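# Separate emitter holder from filter cube, stand both upright

## Task

Take the emitter holder off the filter cube and set it standing upright next to the remaining half of the cube, with both pieces resting flat on the table (see the reference image named manual).

## Robot and tools

Robot: two arms, left_arm and right_arm, each with six joints and a two-finger gripper. The left arm is on the +y side of the scene. Names do not match image sides.

Frames: the scene frame has its origin at table-top height, halfway between the nominal bases, +x out over the table, +z up. Left base is near (-0.025, +0.355, +0.025) m, right base near (+0.005, -0.335, +0.002) m, both turned only slightly about z. Each arm reports its gripper pose (end_effector_position in metres, end_effector_quat_wxyz) in its own base frame; fixed cameras and the table use the scene frame. Reported hand positions can be off by a few centimetres, more at full reach. The gripper's fingers point along its +z, open and close along its y, and the reported point sits between the pads, about 1 cm short of the tips.

Row layout: every command row has 14 numbers, always for both arms: left_arm's six joint angles then its opening, then right_arm's six angles and opening. Joint order within an arm is wrist pitch, elbow, wrist yaw, wrist roll, shoulder, waist. All angles are absolute targets in radians, not offsets. Elbow and wrist pitch use flipped signs relative to the arm's own convention, in commands and in all readouts. Usable ranges in your numbers: wrist pitch -1.571 to 1.571, elbow -3.142 to 0.000, wrist yaw -1.571 to 1.571, wrist roll -2.094 to 2.094, shoulder 0.000 to 3.142, waist -2.618 to 3.054. True limits may differ by up to 0.059 rad; a target more than 0.059 rad outside a range and beyond the current angle is refused, and a target past the real end is clipped, reported as "joint sent to its limit". Opening is on a -1 (closed) to +1 (fully open) scale. To keep an arm or gripper unchanged, resend its current "Joint targets" and its current opening; writing 0 for an opening commands half-closed.

execute_actions(actions, cameras): actions is a list of actions; each action is a table of up to 15 rows, one per 1/30 s step, and a short table repeats its final row to fill 15 steps. Each joint target is kept within a lead of the measured angle (0.339 rad for waist, shoulder, elbow; 2.2 for wrist joints), and targets that would jump the gripper more than 200 mm are scaled back, so large moves need several actions. Images return only when actions is empty or cameras is given; ["all"] gives every camera.

move(target, speed, blend, opening_speed, grip_force, blocking, cameras): target is one 14-number row or a list of up to 15 rows, absolute joint angles plus openings. All joints interpolate together, so the hand follows a curve and will not avoid obstacles or the other arm. speed is the peak rad/s of the joint with most distance, 0.01 to 12.57 (default 0.5), one value or one per target. blend (rad) rounds corners between listed targets; 0 stops at each. opening_speed sets how fast openings change (0.2 or more per second); use it to close gently. grip_force is a per-pad limit in newtons, 10 to 50, one value or one per arm; it persists, and lower values close slowly. blocking=false returns after about 0.5 s while the motion continues; a new move then replaces it. The result adds a "move:" line: done, off_target (resting more than 0.035 rad from target), moving, held, or fault, plus limits=held if steps were withheld.

wait(seconds 0 to 10, cameras) lets time pass with commands held. stop(cameras) brakes a running move. zoom_image(camera, region [x0,y0,x1,y1], pixels, at most 504 by 504) enlarges part of the latest image of cam_head_left, cam_head_right, cam_high, cam_low, cam_left_wrist or cam_right_wrist (all 896x504). show_instructions() displays the reference image. finished_scene(scene) ends the current scene, given its number; it cannot be reversed.

Reading results: Joint positions and Joint velocities list each arm's joints in row order, then the pad gap in m (0.094 when fully open). "Joint targets" are the angles currently being driven toward. "Tool commands" shows present gripper commands. grip_measured is the finger opening on the command scale; it may read slightly wide when empty and a few thousandths narrower than a squeezed part. Squeeze grows about 1 N per 0.001 below first contact, then jumps to the force limit. grip_effort_nm is the gripper motor effort (negative closing) and stays nonzero at rest. Joint torques include gravity; positive means toward a larger position number; entries 2, 5 and 6 wrap at ±28 N m. "joint command not followed" means the clearance check altered a step; it does not separate the two grippers. MOTOR HOT appears at 75 °C; at 90 °C the arm folds and goes idle; at 100 °C it collapses. Avoid long holds under load, stretched poses and pushing against unreachable targets.

Avoid: anything leaving the table, dropping parts or releasing them while moving, fast impacts, hard presses against fixed or heavy objects, contact or squeezing between the two arms (including gripping the other arm's fingers), and strain on the wrist camera cables. Loose objects may be nudged occasionally. Release by commanding an opening well above grip_measured. Both pieces must end flat on the table, holder upright, before finishing.

Each tool is called by a JSON object that holds its "fn" and its "kwargs", one argument or row to a line.

Reference images:

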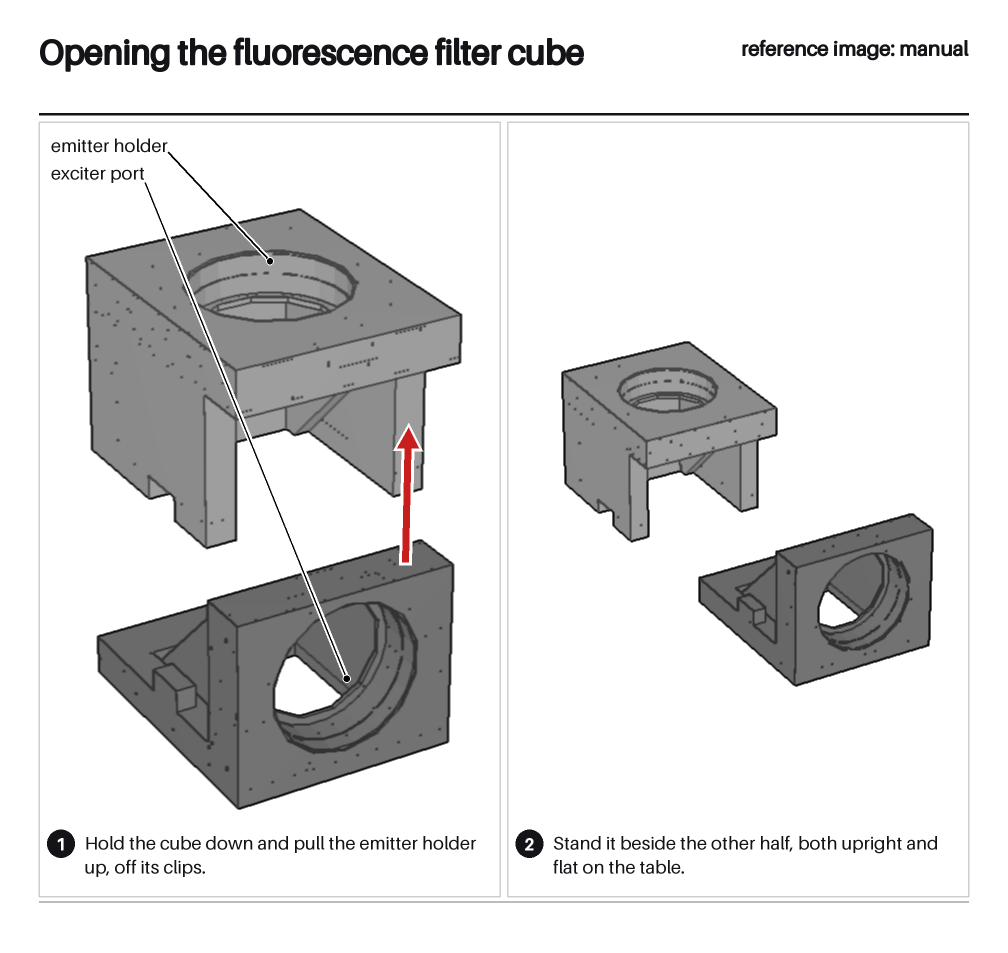

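## Session

{"fn": "execute_actions", "kwargs": {
  "actions": []
}}

Scene clock: 0.00 s.
left_arm: end_effector_position=(+0.3882, -0.0015, +0.3983) grip_measured=+1.000 grip_effort_nm=n/a end_effector_quat_wxyz=(+0.696, +0.000, +0.718, -0.010) | right_arm: end_effector_position=(+0.4113, -0.0020, +0.1383) grip_measured=+1.000 grip_effort_nm=n/a end_effector_quat_wxyz=(+0.613, +0.024, +0.787, -0.064)
Joint names: [wrist pitch, elbow, wrist yaw, wrist roll, shoulder, waist]
Joint positions: left_arm=[0.017 -1.05 0.016 -0.013 1.064 0.001 0.094] | right_arm=[-0.799 -0.433 0.215 -0.019 1.481 0.086 0.094]
Joint velocities: within noise
Joint torques (N m): no reading
Heat: left arm: 22 °C; right arm: 23 °C.
Joint targets: left_arm=[0.019 -1.059 0.016 -0.014 1.056 0.001] | right_arm=[-0.800 -0.441 0.217 -0.020 1.473 0.086]
Tool commands: left_gripper/opening=+1.0 right_gripper/opening=+1.0

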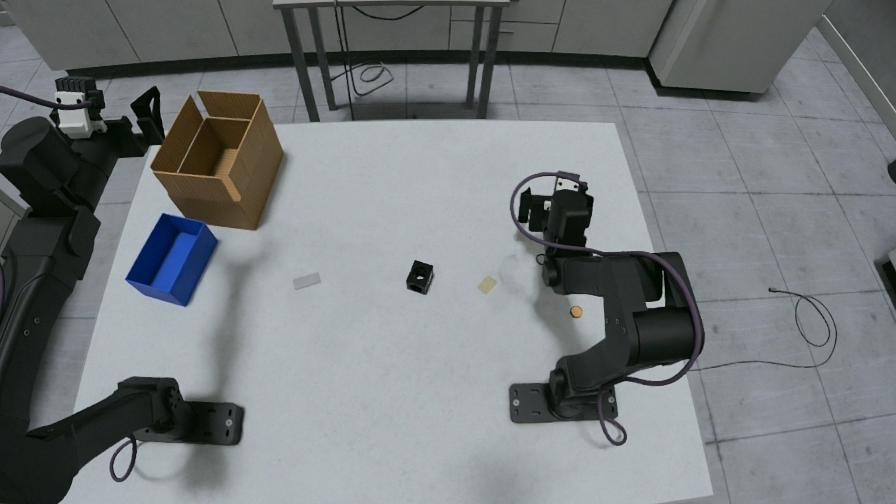

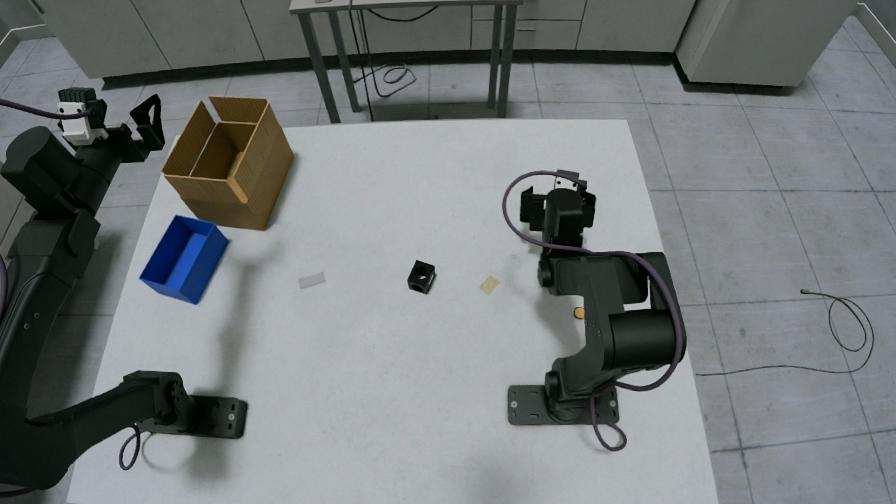

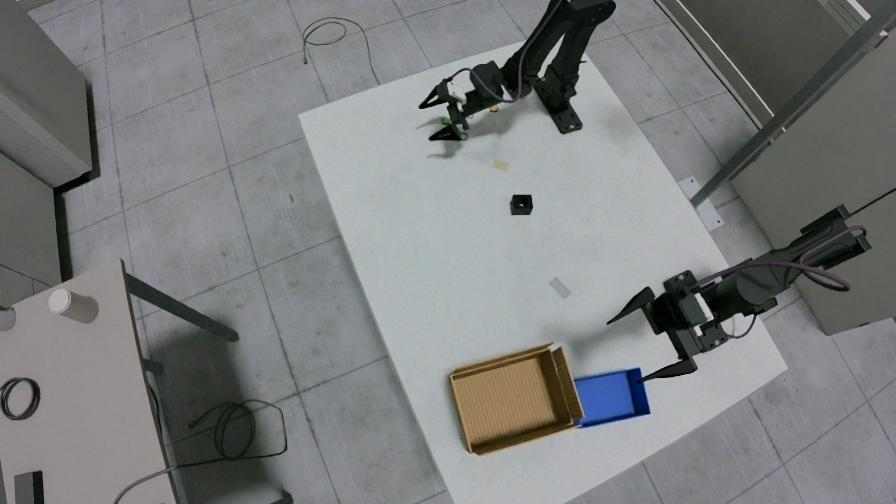

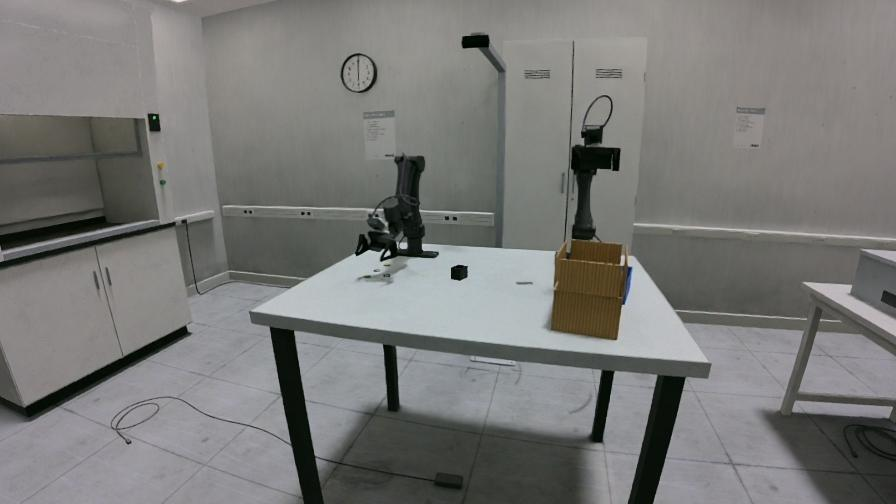

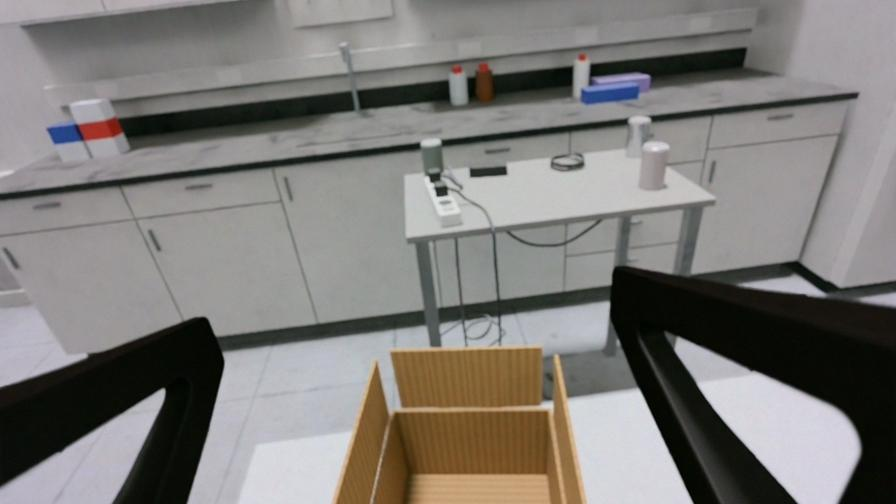

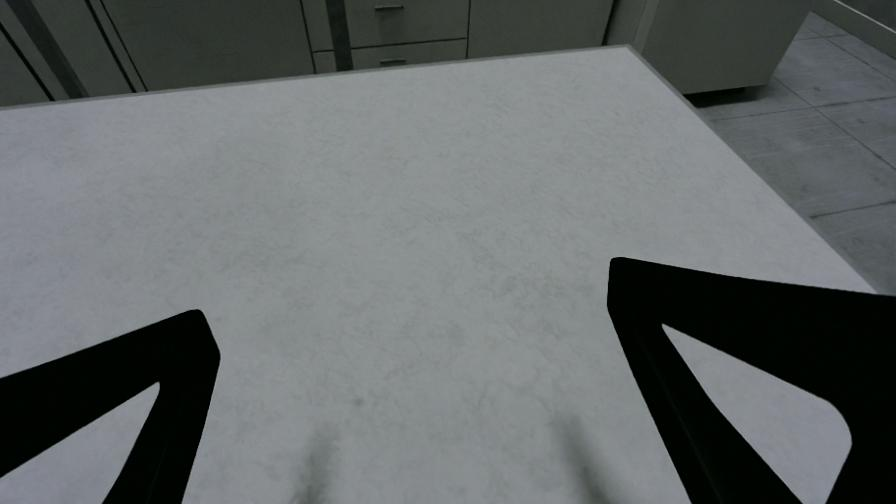

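{"fn": "zoom_image", "kwargs": {
  "camera": "cam_head_left",
  "region": [380, 235, 470, 315]
}}

{"fn": "zoom_image", "kwargs": {
  "camera": "cam_high",
  "region": [490, 180, 550, 230]
}}

{"fn": "zoom_image", "kwargs": {
  "camera": "cam_low",
  "region": [430, 250, 490, 295]
}}

Scaled by 5.600 from the camera's 896x504 image, which has a finer 1280x720 frame.

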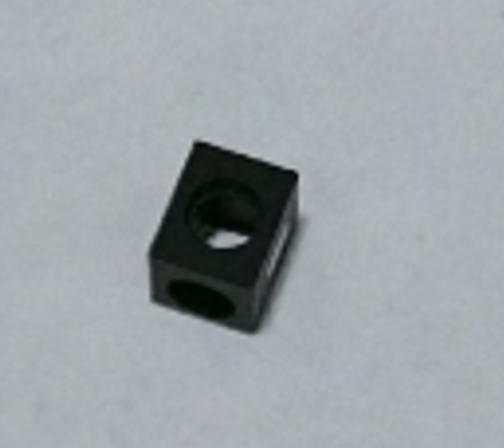

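Scaled by 8.400 from the camera's 896x504 image, which has a finer 1280x720 frame.

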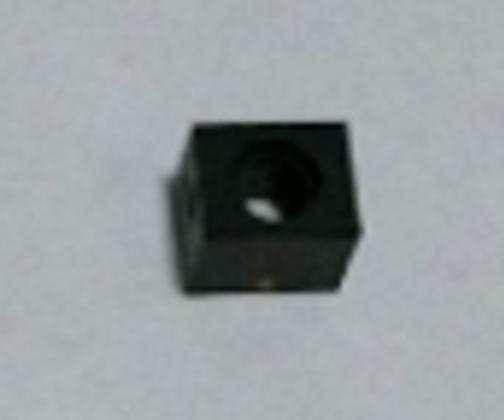

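Scaled by 8.400 from the camera's 896x504 image, which has a finer 1280x720 frame.

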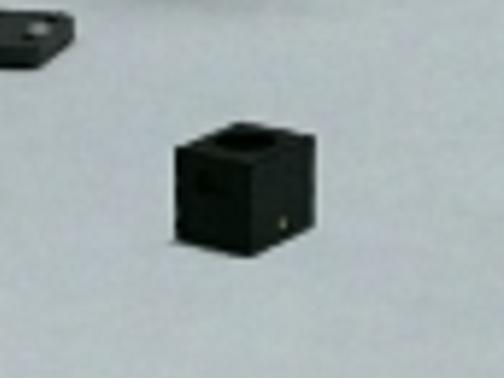

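{"fn": "move", "kwargs": {
  "target": [0.508,-0.753,0,0,0.945,-0.807,1,0.544,-0.877,0,0,1.233,0.83,1],
  "speed": 0.8,
  "cameras": ["all"]
}}

Scene clock: 10.40 s.
left_arm: end_effector_position=(+0.2182, -0.2249, +0.1828) grip_measured=+1.000 grip_effort_nm=0.05 end_effector_quat_wxyz=(+0.386, +0.352, +0.836, -0.167) | right_arm: end_effector_position=(+0.2280, +0.2467, +0.1270) grip_measured=+1.000 grip_effort_nm=0.01 end_effector_quat_wxyz=(+0.289, -0.382, +0.869, +0.123)
Joint names: [wrist pitch, elbow, wrist yaw, wrist roll, shoulder, waist]
Joint positions: left_arm=[0.498 -0.762 0.005 -0.005 0.967 -0.801 0.094] | right_arm=[0.528 -0.85 0.004 -0.006 1.254 0.824 0.094]
Joint torques (N m): left_arm=[-1.67 -5.16 -0.06 0.04 -3.14 -0.43] | right_arm=[-1.21 -9.51 -0.05 0.03 -5.82 0.46]
Heat: left arm: 24 °C; right arm: 23 °C.
Joint targets: left_arm=[0.508 -0.753 0.000 0.000 0.945 -0.807] | right_arm=[0.544 -0.877 0.000 0.000 1.233 0.830]
move: done

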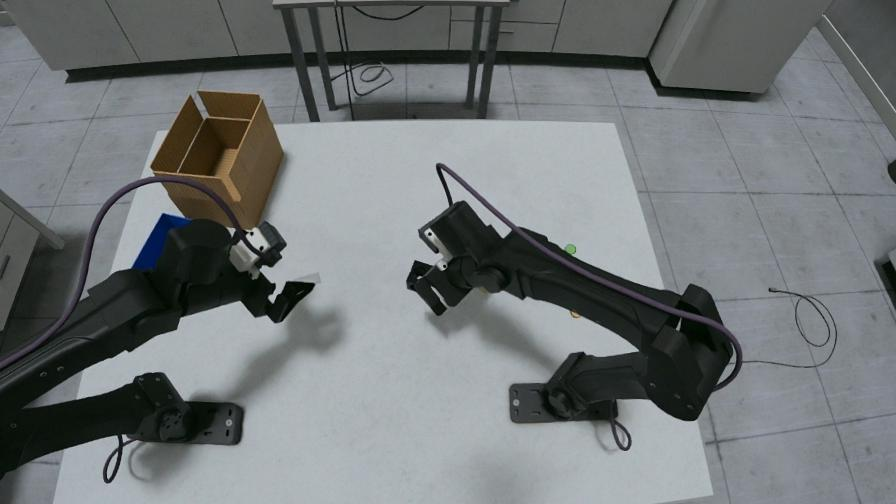

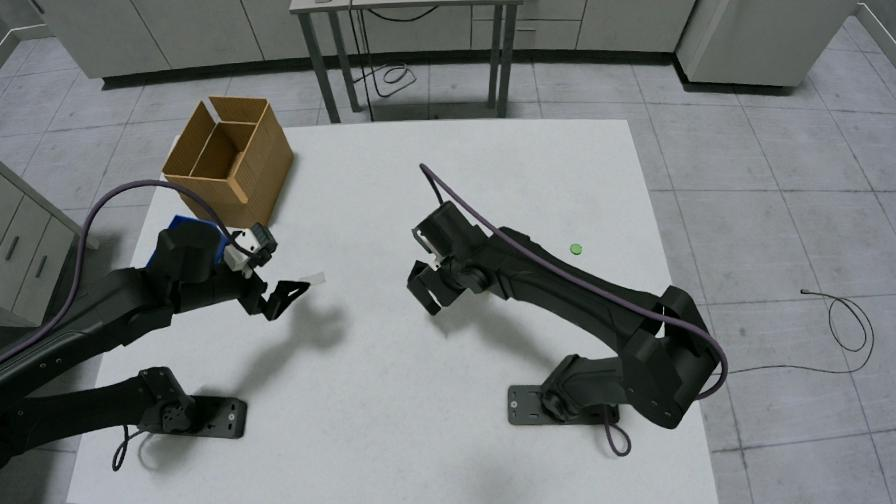

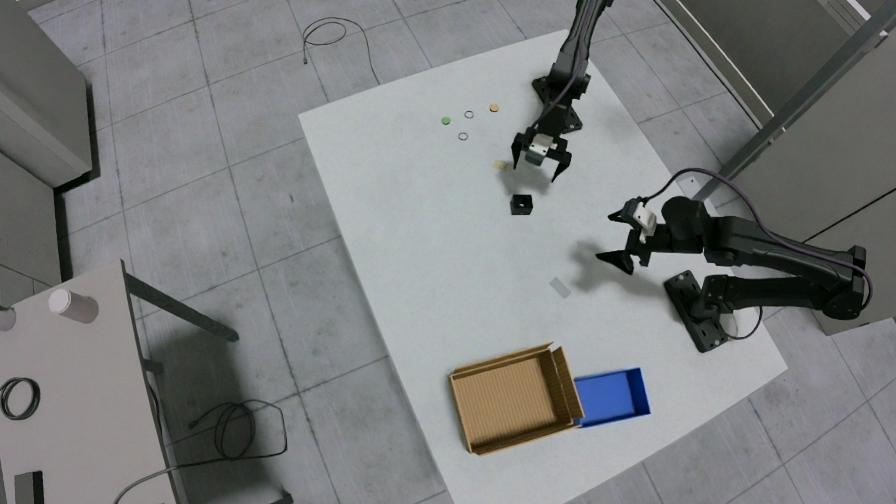

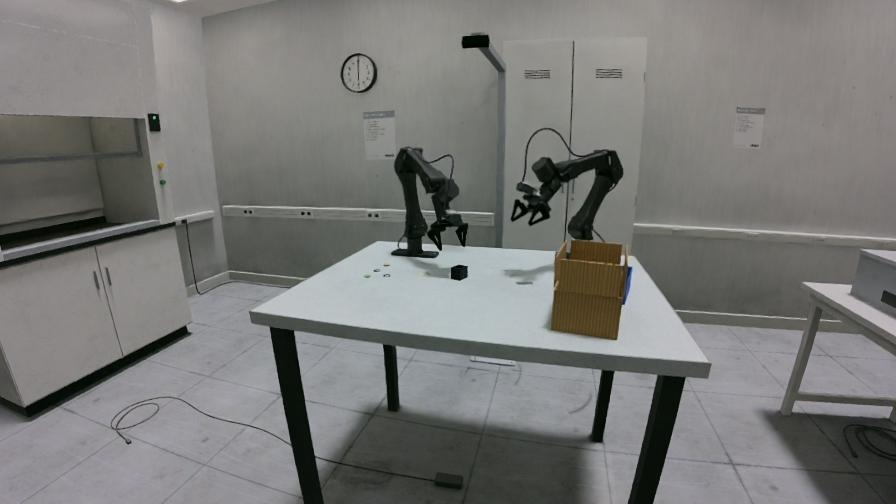

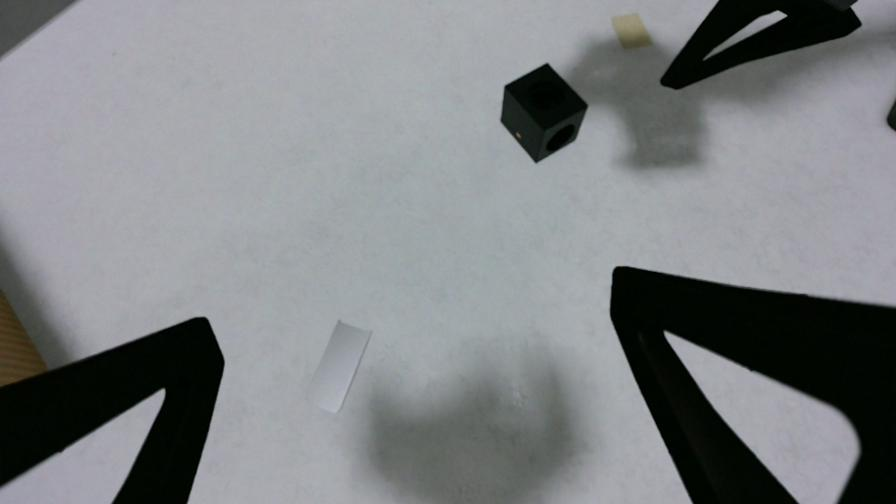

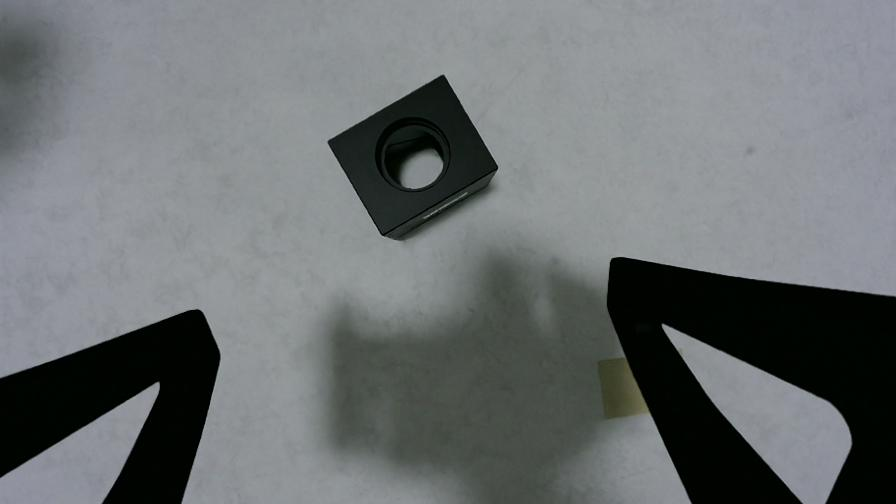

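{"fn": "move", "kwargs": {
  "target": [-0.107,-0.797,-1.157,-0.658,1.606,-1.507,1,1.49,-1.981,0,1.061,1.991,0.821,1],
  "speed": 0.8,
  "cameras": ["all"]
}}

Scene clock: 23.17 s.
left_arm: end_effector_position=(+0.1875, -0.3336, +0.1468) grip_measured=+1.000 grip_effort_nm=0.05 end_effector_quat_wxyz=(+0.597, +0.119, +0.790, -0.068) | right_arm: end_effector_position=(+0.2665, +0.2897, +0.1676) grip_measured=+1.000 grip_effort_nm=0.01 end_effector_quat_wxyz=(+0.028, +0.112, +0.992, +0.039)
Joint names: [wrist pitch, elbow, wrist yaw, wrist roll, shoulder, waist]
Joint positions: left_arm=[-0.093 -0.772 -1.141 -0.646 1.595 -1.504 0.094] | right_arm=[1.456 -1.956 -0.001 1.05 1.974 0.824 0.094]
Joint torques (N m): left_arm=[-1.61 -6.84 -0.52 -0.16 -4.82 -0.14] | right_arm=[-0.14 -8.46 0 0.07 -8.39 -0.34]
Heat: left arm: 25 °C; right arm: 23 °C.
Joint targets: left_arm=[-0.107 -0.797 -1.157 -0.658 1.606 -1.507] | right_arm=[1.490 -1.981 0.000 1.061 1.991 0.821]
move: done

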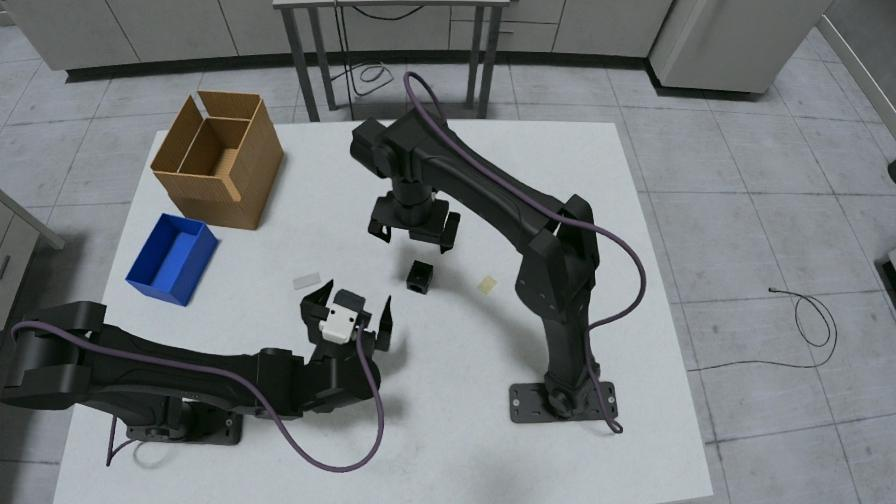

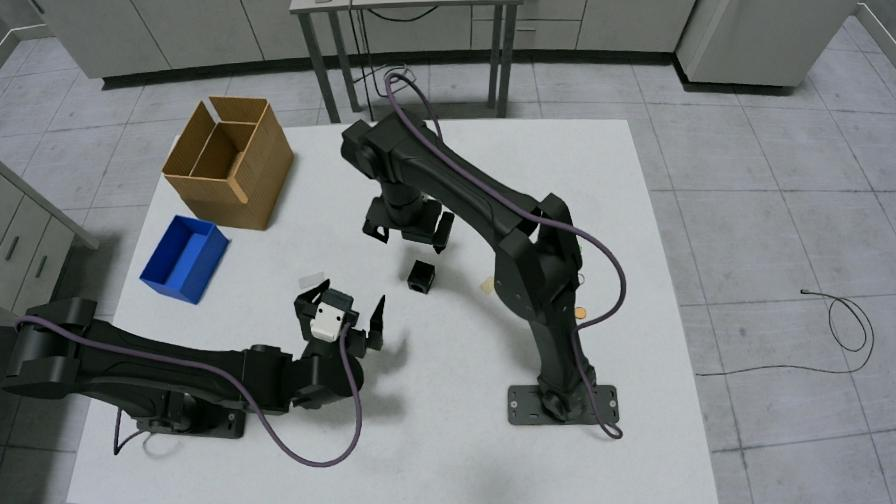

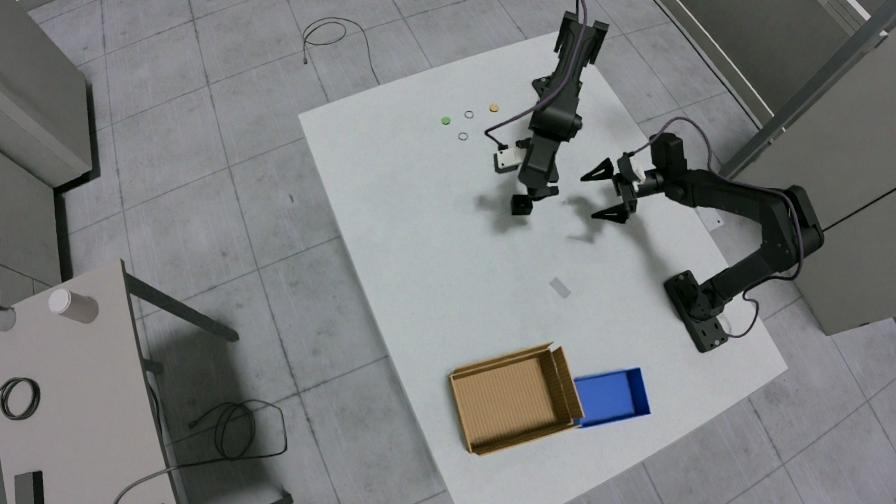

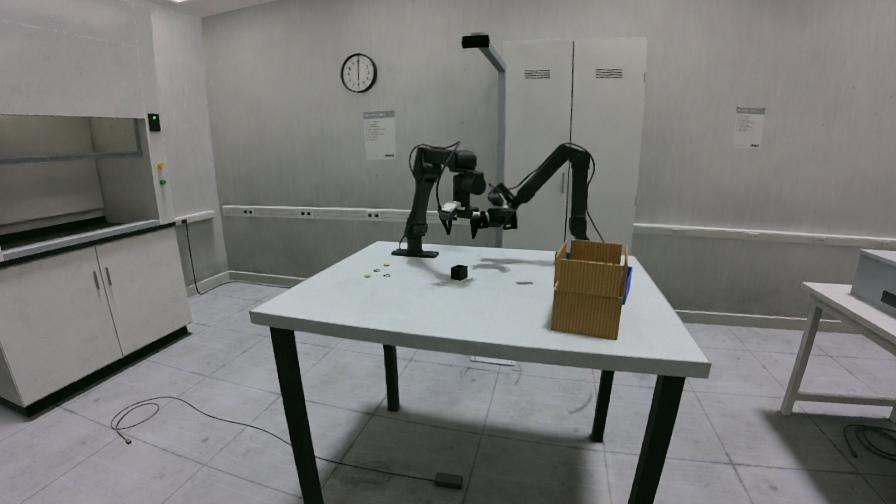

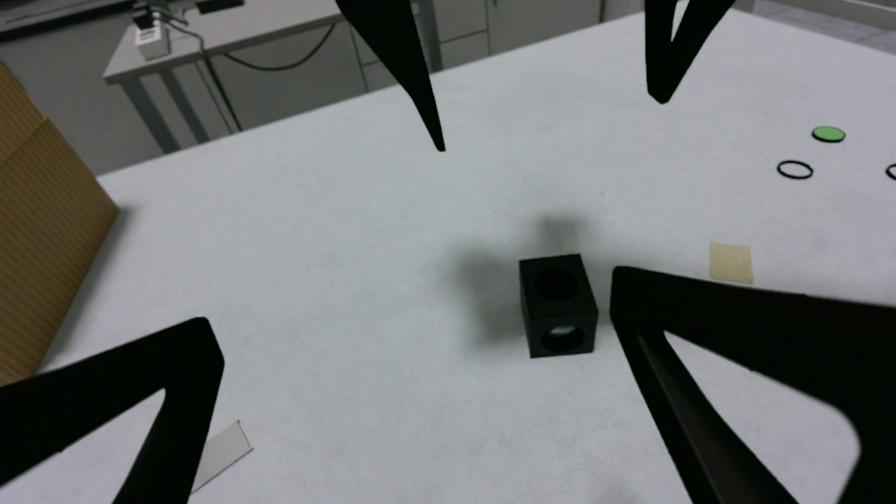

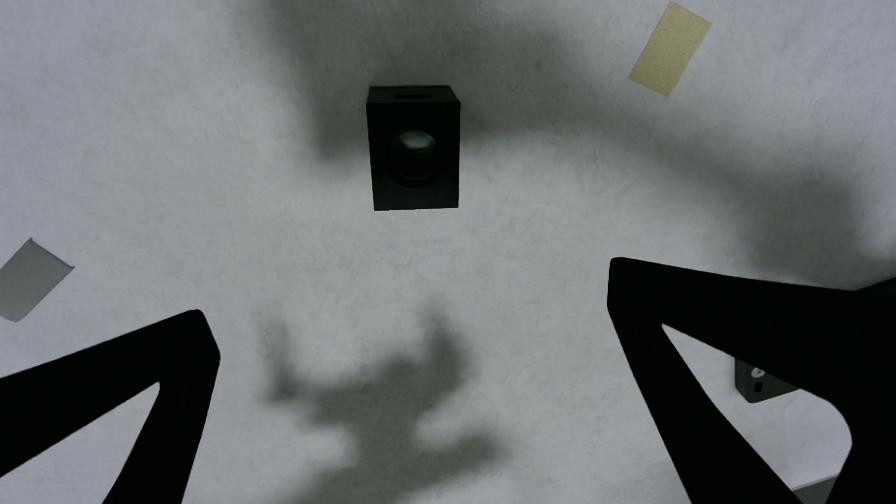

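{"fn": "move", "kwargs": {
  "target": [-0.537,-0.78,-1.176,-0.73,2.059,-1.533,1,1.49,-1.981,0,1.061,1.991,0.821,1],
  "speed": 0.6,
  "cameras": ["cam_head_left","cam_high","cam_low","cam_left_wrist"]
}}

{"fn": "zoom_image", "kwargs": {
  "camera": "cam_head_left",
  "region": [300, 180, 500, 360]
}}

{"fn": "zoom_image", "kwargs": {
  "camera": "cam_high",
  "region": [480, 130, 680, 250]
}}

Scene clock: 28.90 s.
left_arm: end_effector_position=(+0.1832, -0.3676, +0.0411) grip_measured=+1.000 grip_effort_nm=0.05 end_effector_quat_wxyz=(+0.598, +0.098, +0.791, -0.085) | right_arm: end_effector_position=(+0.2665, +0.2897, +0.1676) grip_measured=+1.000 grip_effort_nm=0.01 end_effector_quat_wxyz=(+0.028, +0.113, +0.992, +0.039)
Joint names: [wrist pitch, elbow, wrist yaw, wrist roll, shoulder, waist]
Joint positions: left_arm=[-0.524 -0.777 -1.16 -0.718 2.045 -1.525 0.094] | right_arm=[1.456 -1.956 -0.001 1.05 1.974 0.824 0.094]
Joint torques (N m): left_arm=[-1.57 -3.52 -0.55 -0.14 -6.71 -0.62] | right_arm=[-0.12 -8.49 0.02 0.09 -8.32 -0.35]
Heat: left arm: 25 °C; right arm: 23 °C.
Joint targets: left_arm=[-0.537 -0.780 -1.176 -0.730 2.059 -1.533] | right_arm=[1.490 -1.981 0.000 1.061 1.991 0.821]
move: done
Images, in order (width x height): cam_head_left 896x504, cam_high 896x504, cam_low 896x504, cam_left_wrist 896x504.

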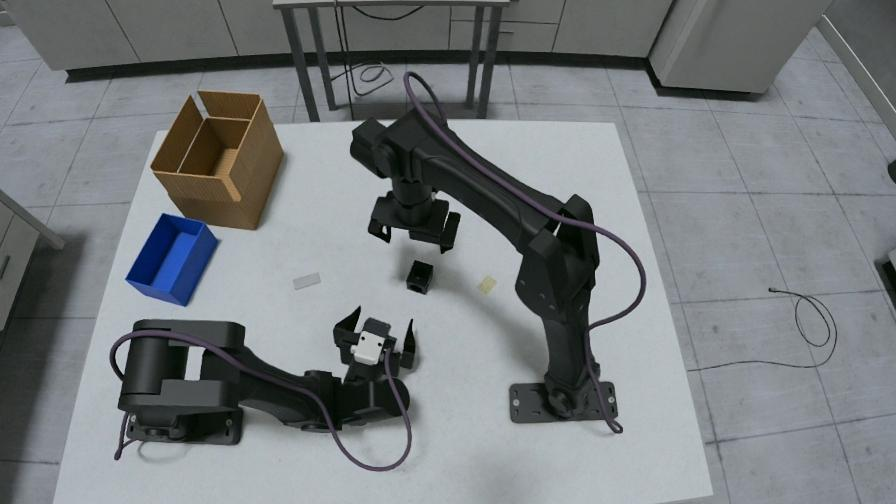

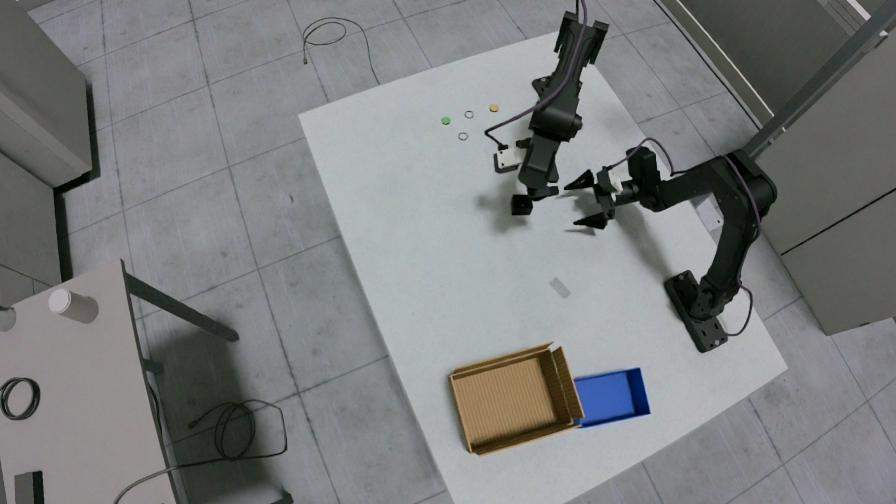

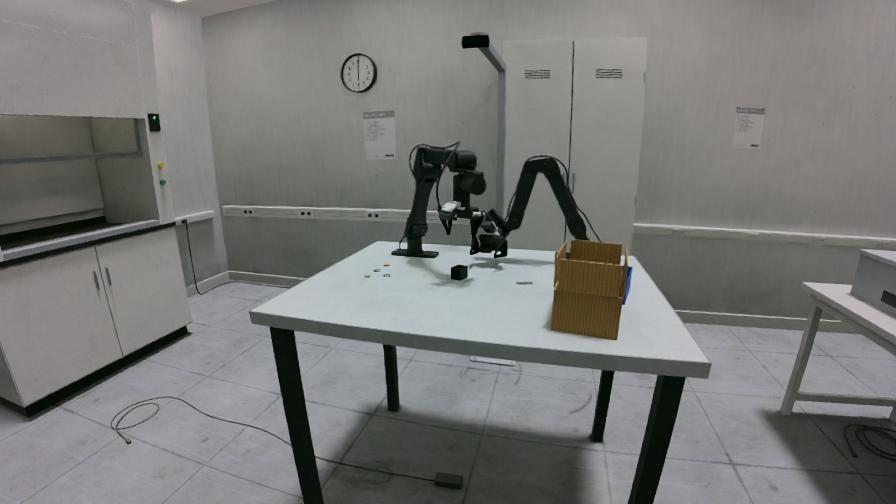

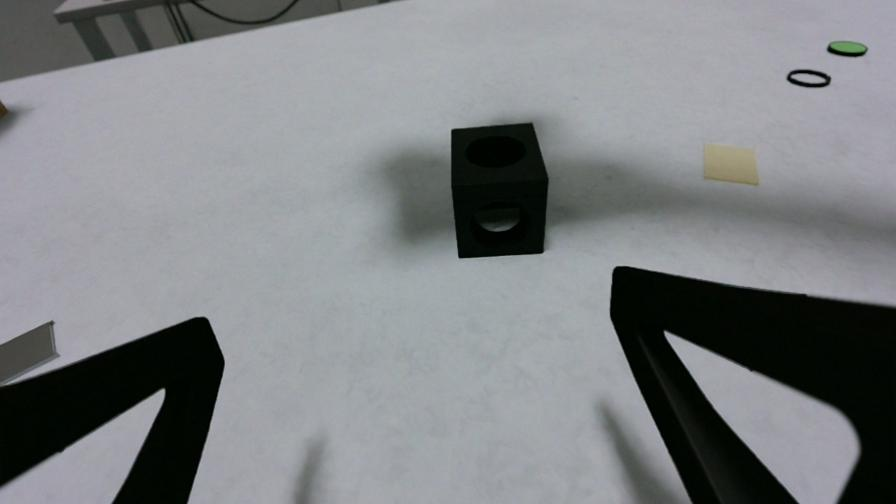

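Scaled by 2.520 from the camera's 896x504 image, which has a finer 1280x720 frame.

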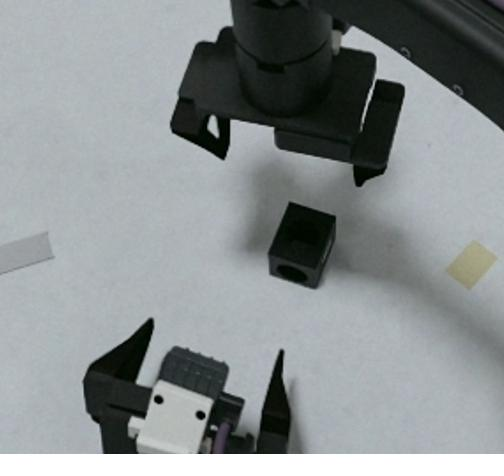

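Scaled by 2.520 from the camera's 896x504 image, which has a finer 1280x720 frame.

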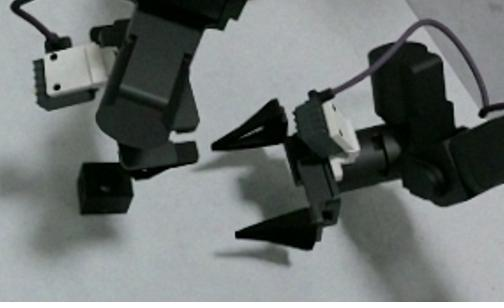

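{"fn": "move", "kwargs": {
  "target": [-0.57,-0.97,-1.139,-0.654,2.21,-1.485,1,1.49,-1.981,0,1.061,1.991,0.821,1],
  "speed": 0.4,
  "cameras": ["cam_head_left","cam_high","cam_left_wrist"]
}}

{"fn": "zoom_image", "kwargs": {
  "camera": "cam_head_left",
  "region": [340, 220, 480, 350]
}}

{"fn": "zoom_image", "kwargs": {
  "camera": "cam_high",
  "region": [490, 140, 650, 240]
}}

Scene clock: 31.83 s.
left_arm: end_effector_position=(+0.1981, -0.4095, +0.0314) grip_measured=+1.000 grip_effort_nm=0.05 end_effector_quat_wxyz=(+0.601, +0.095, +0.789, -0.089) | right_arm: end_effector_position=(+0.2665, +0.2897, +0.1676) grip_measured=+1.000 grip_effort_nm=0.01 end_effector_quat_wxyz=(+0.028, +0.113, +0.992, +0.039)
Joint names: [wrist pitch, elbow, wrist yaw, wrist roll, shoulder, waist]
Joint positions: left_arm=[-0.557 -0.953 -1.137 -0.657 2.186 -1.491 0.094] | right_arm=[1.456 -1.956 -0.001 1.05 1.974 0.824 0.094]
Joint torques (N m): left_arm=[-1.61 -4.86 -0.36 -0.02 -7.31 0.49] | right_arm=[-0.12 -8.4 0.02 0.08 -8.36 -0.34]
Heat: left arm: 25 °C; right arm: 23 °C.
Joint targets: left_arm=[-0.570 -0.970 -1.139 -0.654 2.210 -1.485] | right_arm=[1.490 -1.981 0.000 1.061 1.991 0.821]
move: done
Images, in order (width x height): cam_head_left 896x504, cam_high 896x504, cam_left_wrist 896x504.

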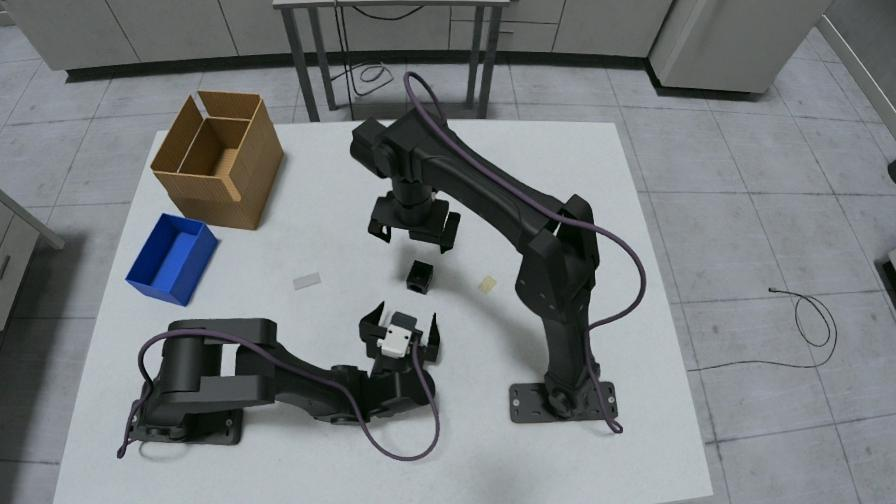

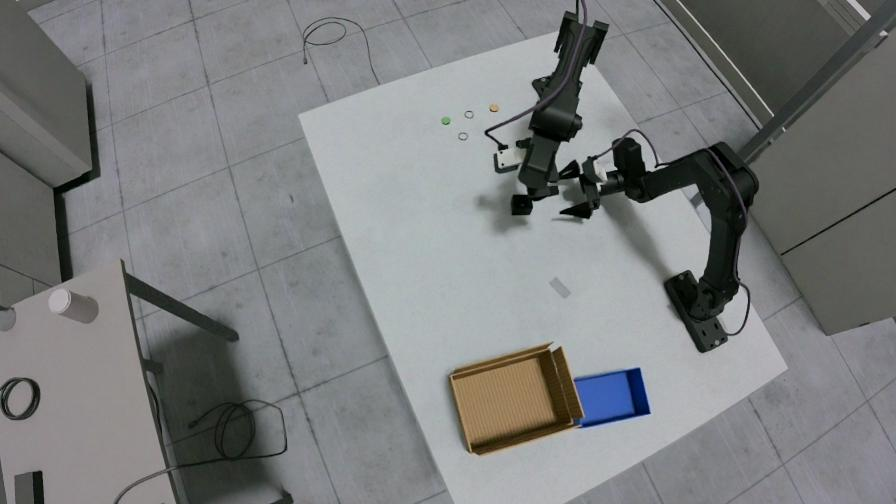

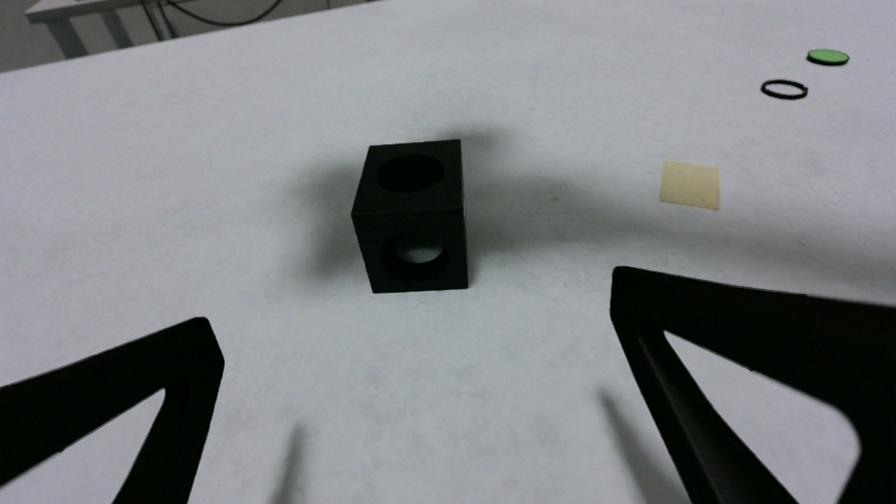

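Scaled by 3.600 from the camera's 896x504 image, which has a finer 1280x720 frame.

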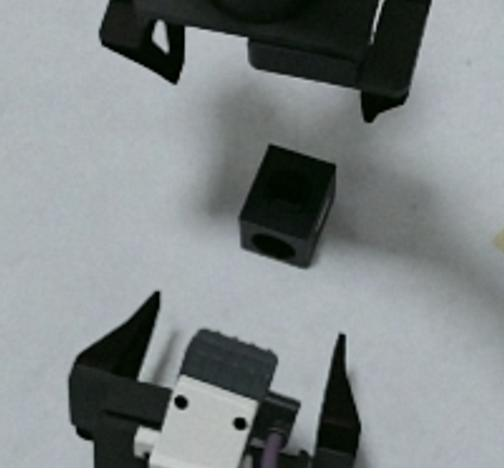

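Scaled by 3.150 from the camera's 896x504 image, which has a finer 1280x720 frame.

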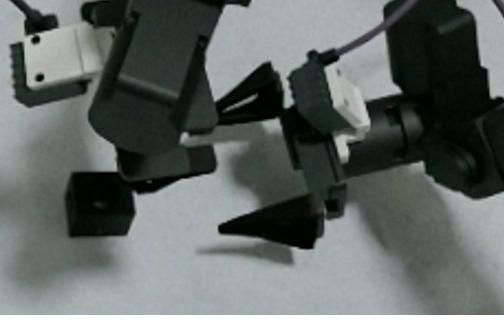

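{"fn": "move", "kwargs": {
  "target": [-0.832,-0.953,-0.997,-0.45,2.282,-1.405,1,1.49,-1.981,0,1.061,1.991,0.821,1],
  "speed": 0.3,
  "cameras": ["cam_head_left","cam_high","cam_left_wrist","cam_low"]
}}

{"fn": "zoom_image", "kwargs": {
  "camera": "cam_head_left",
  "region": [360, 220, 480, 340]
}}

{"fn": "zoom_image", "kwargs": {
  "camera": "cam_low",
  "region": [420, 220, 540, 300]
}}

Scene clock: 35.70 s.
left_arm: end_effector_position=(+0.2236, -0.4280, +0.0236) grip_measured=+1.000 grip_effort_nm=0.05 end_effector_quat_wxyz=(+0.599, +0.127, +0.781, -0.119) | right_arm: end_effector_position=(+0.2665, +0.2897, +0.1676) grip_measured=+1.000 grip_effort_nm=0.01 end_effector_quat_wxyz=(+0.028, +0.113, +0.992, +0.039)
Joint names: [wrist pitch, elbow, wrist yaw, wrist roll, shoulder, waist]
Joint positions: left_arm=[-0.818 -0.953 -0.999 -0.453 2.258 -1.411 0.094] | right_arm=[1.456 -1.956 -0.001 1.05 1.974 0.824 0.094]
Joint torques (N m): left_arm=[-1.81 -3.34 -0.24 0.03 -7.61 0.53] | right_arm=[-0.13 -8.43 0 0.1 -8.36 -0.39]
Heat: left arm: 25 °C; right arm: 23 °C.
Joint targets: left_arm=[-0.832 -0.953 -0.997 -0.450 2.282 -1.405] | right_arm=[1.490 -1.981 0.000 1.061 1.991 0.821]
move: done
Images, in order (width x height): cam_head_left 896x504, cam_high 896x504, cam_low 896x504, cam_left_wrist 896x504.

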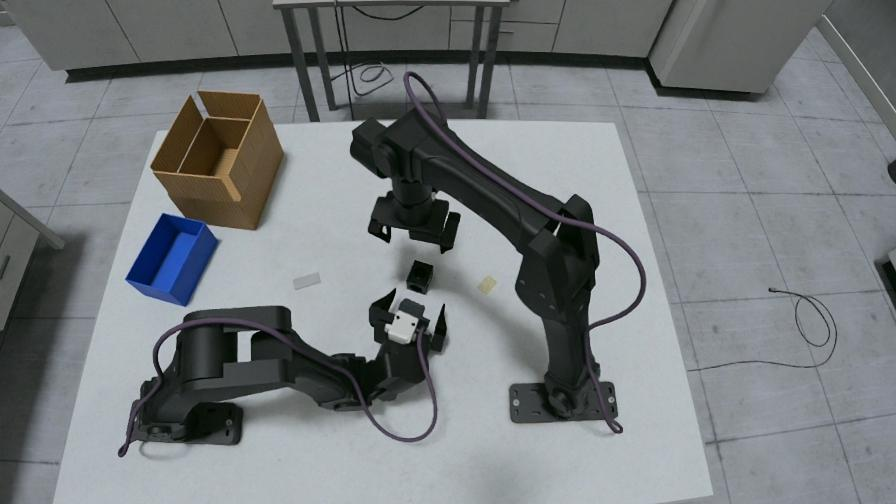

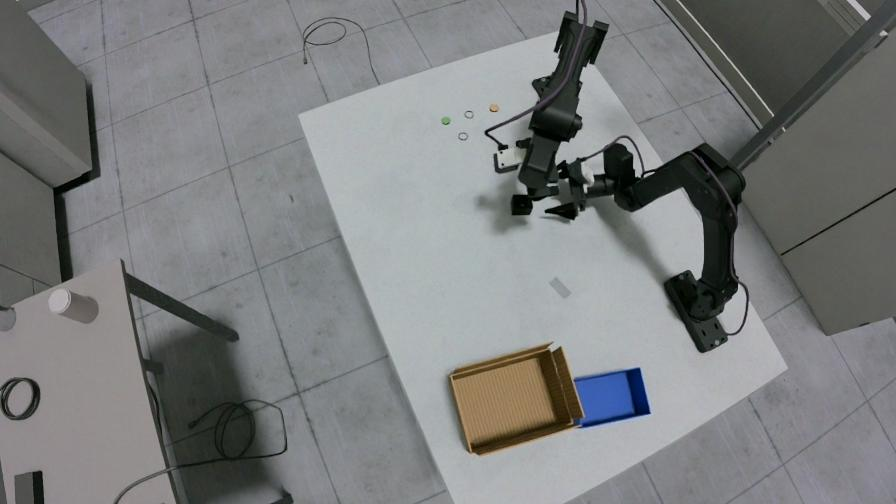

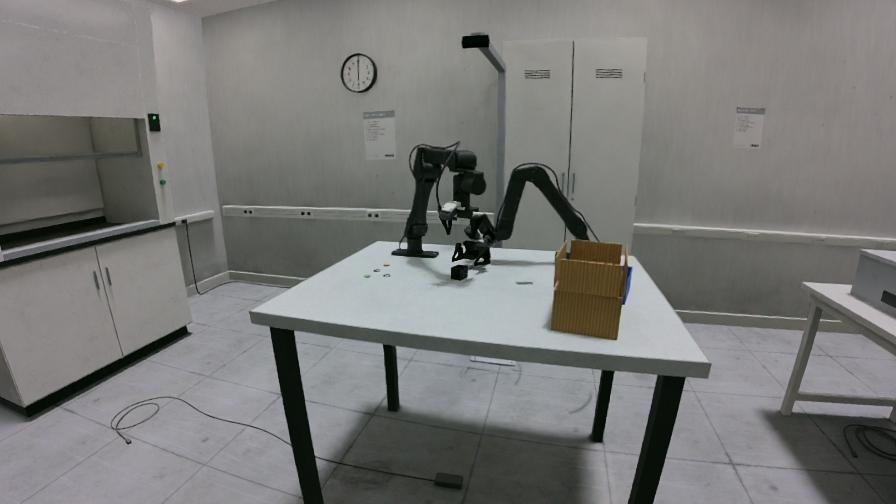

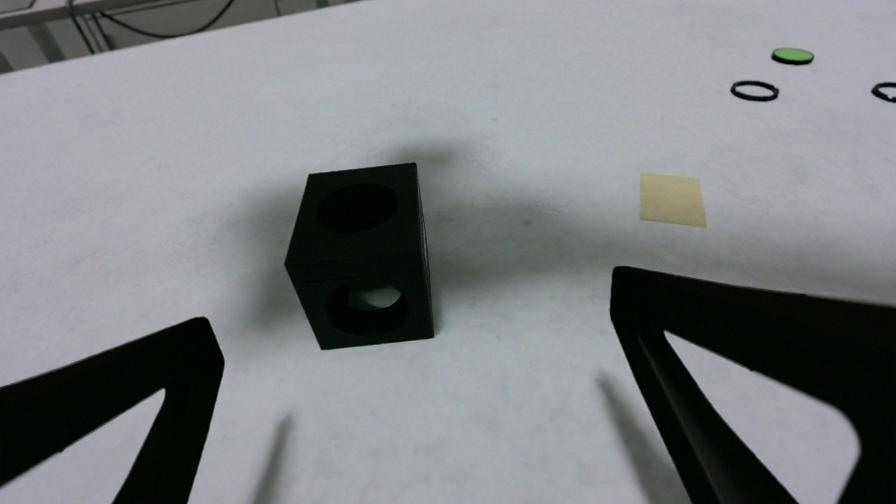

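Scaled by 4.200 from the camera's 896x504 image, which has a finer 1280x720 frame.

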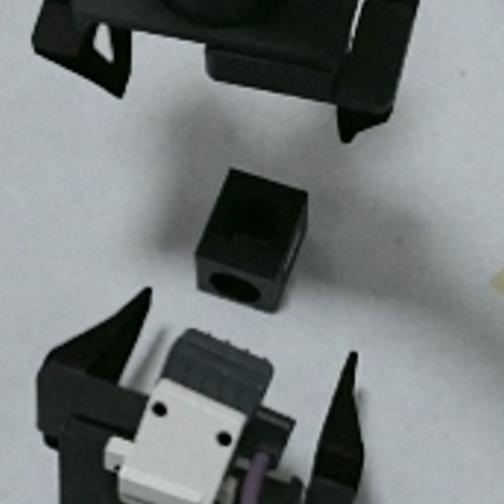

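Scaled by 4.200 from the camera's 896x504 image, which has a finer 1280x720 frame.

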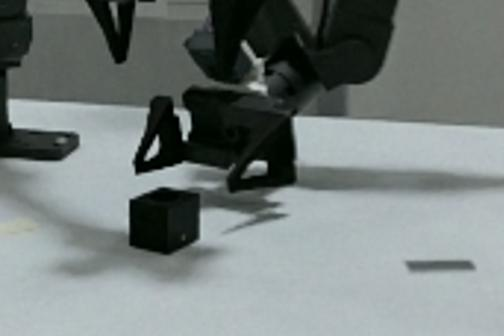

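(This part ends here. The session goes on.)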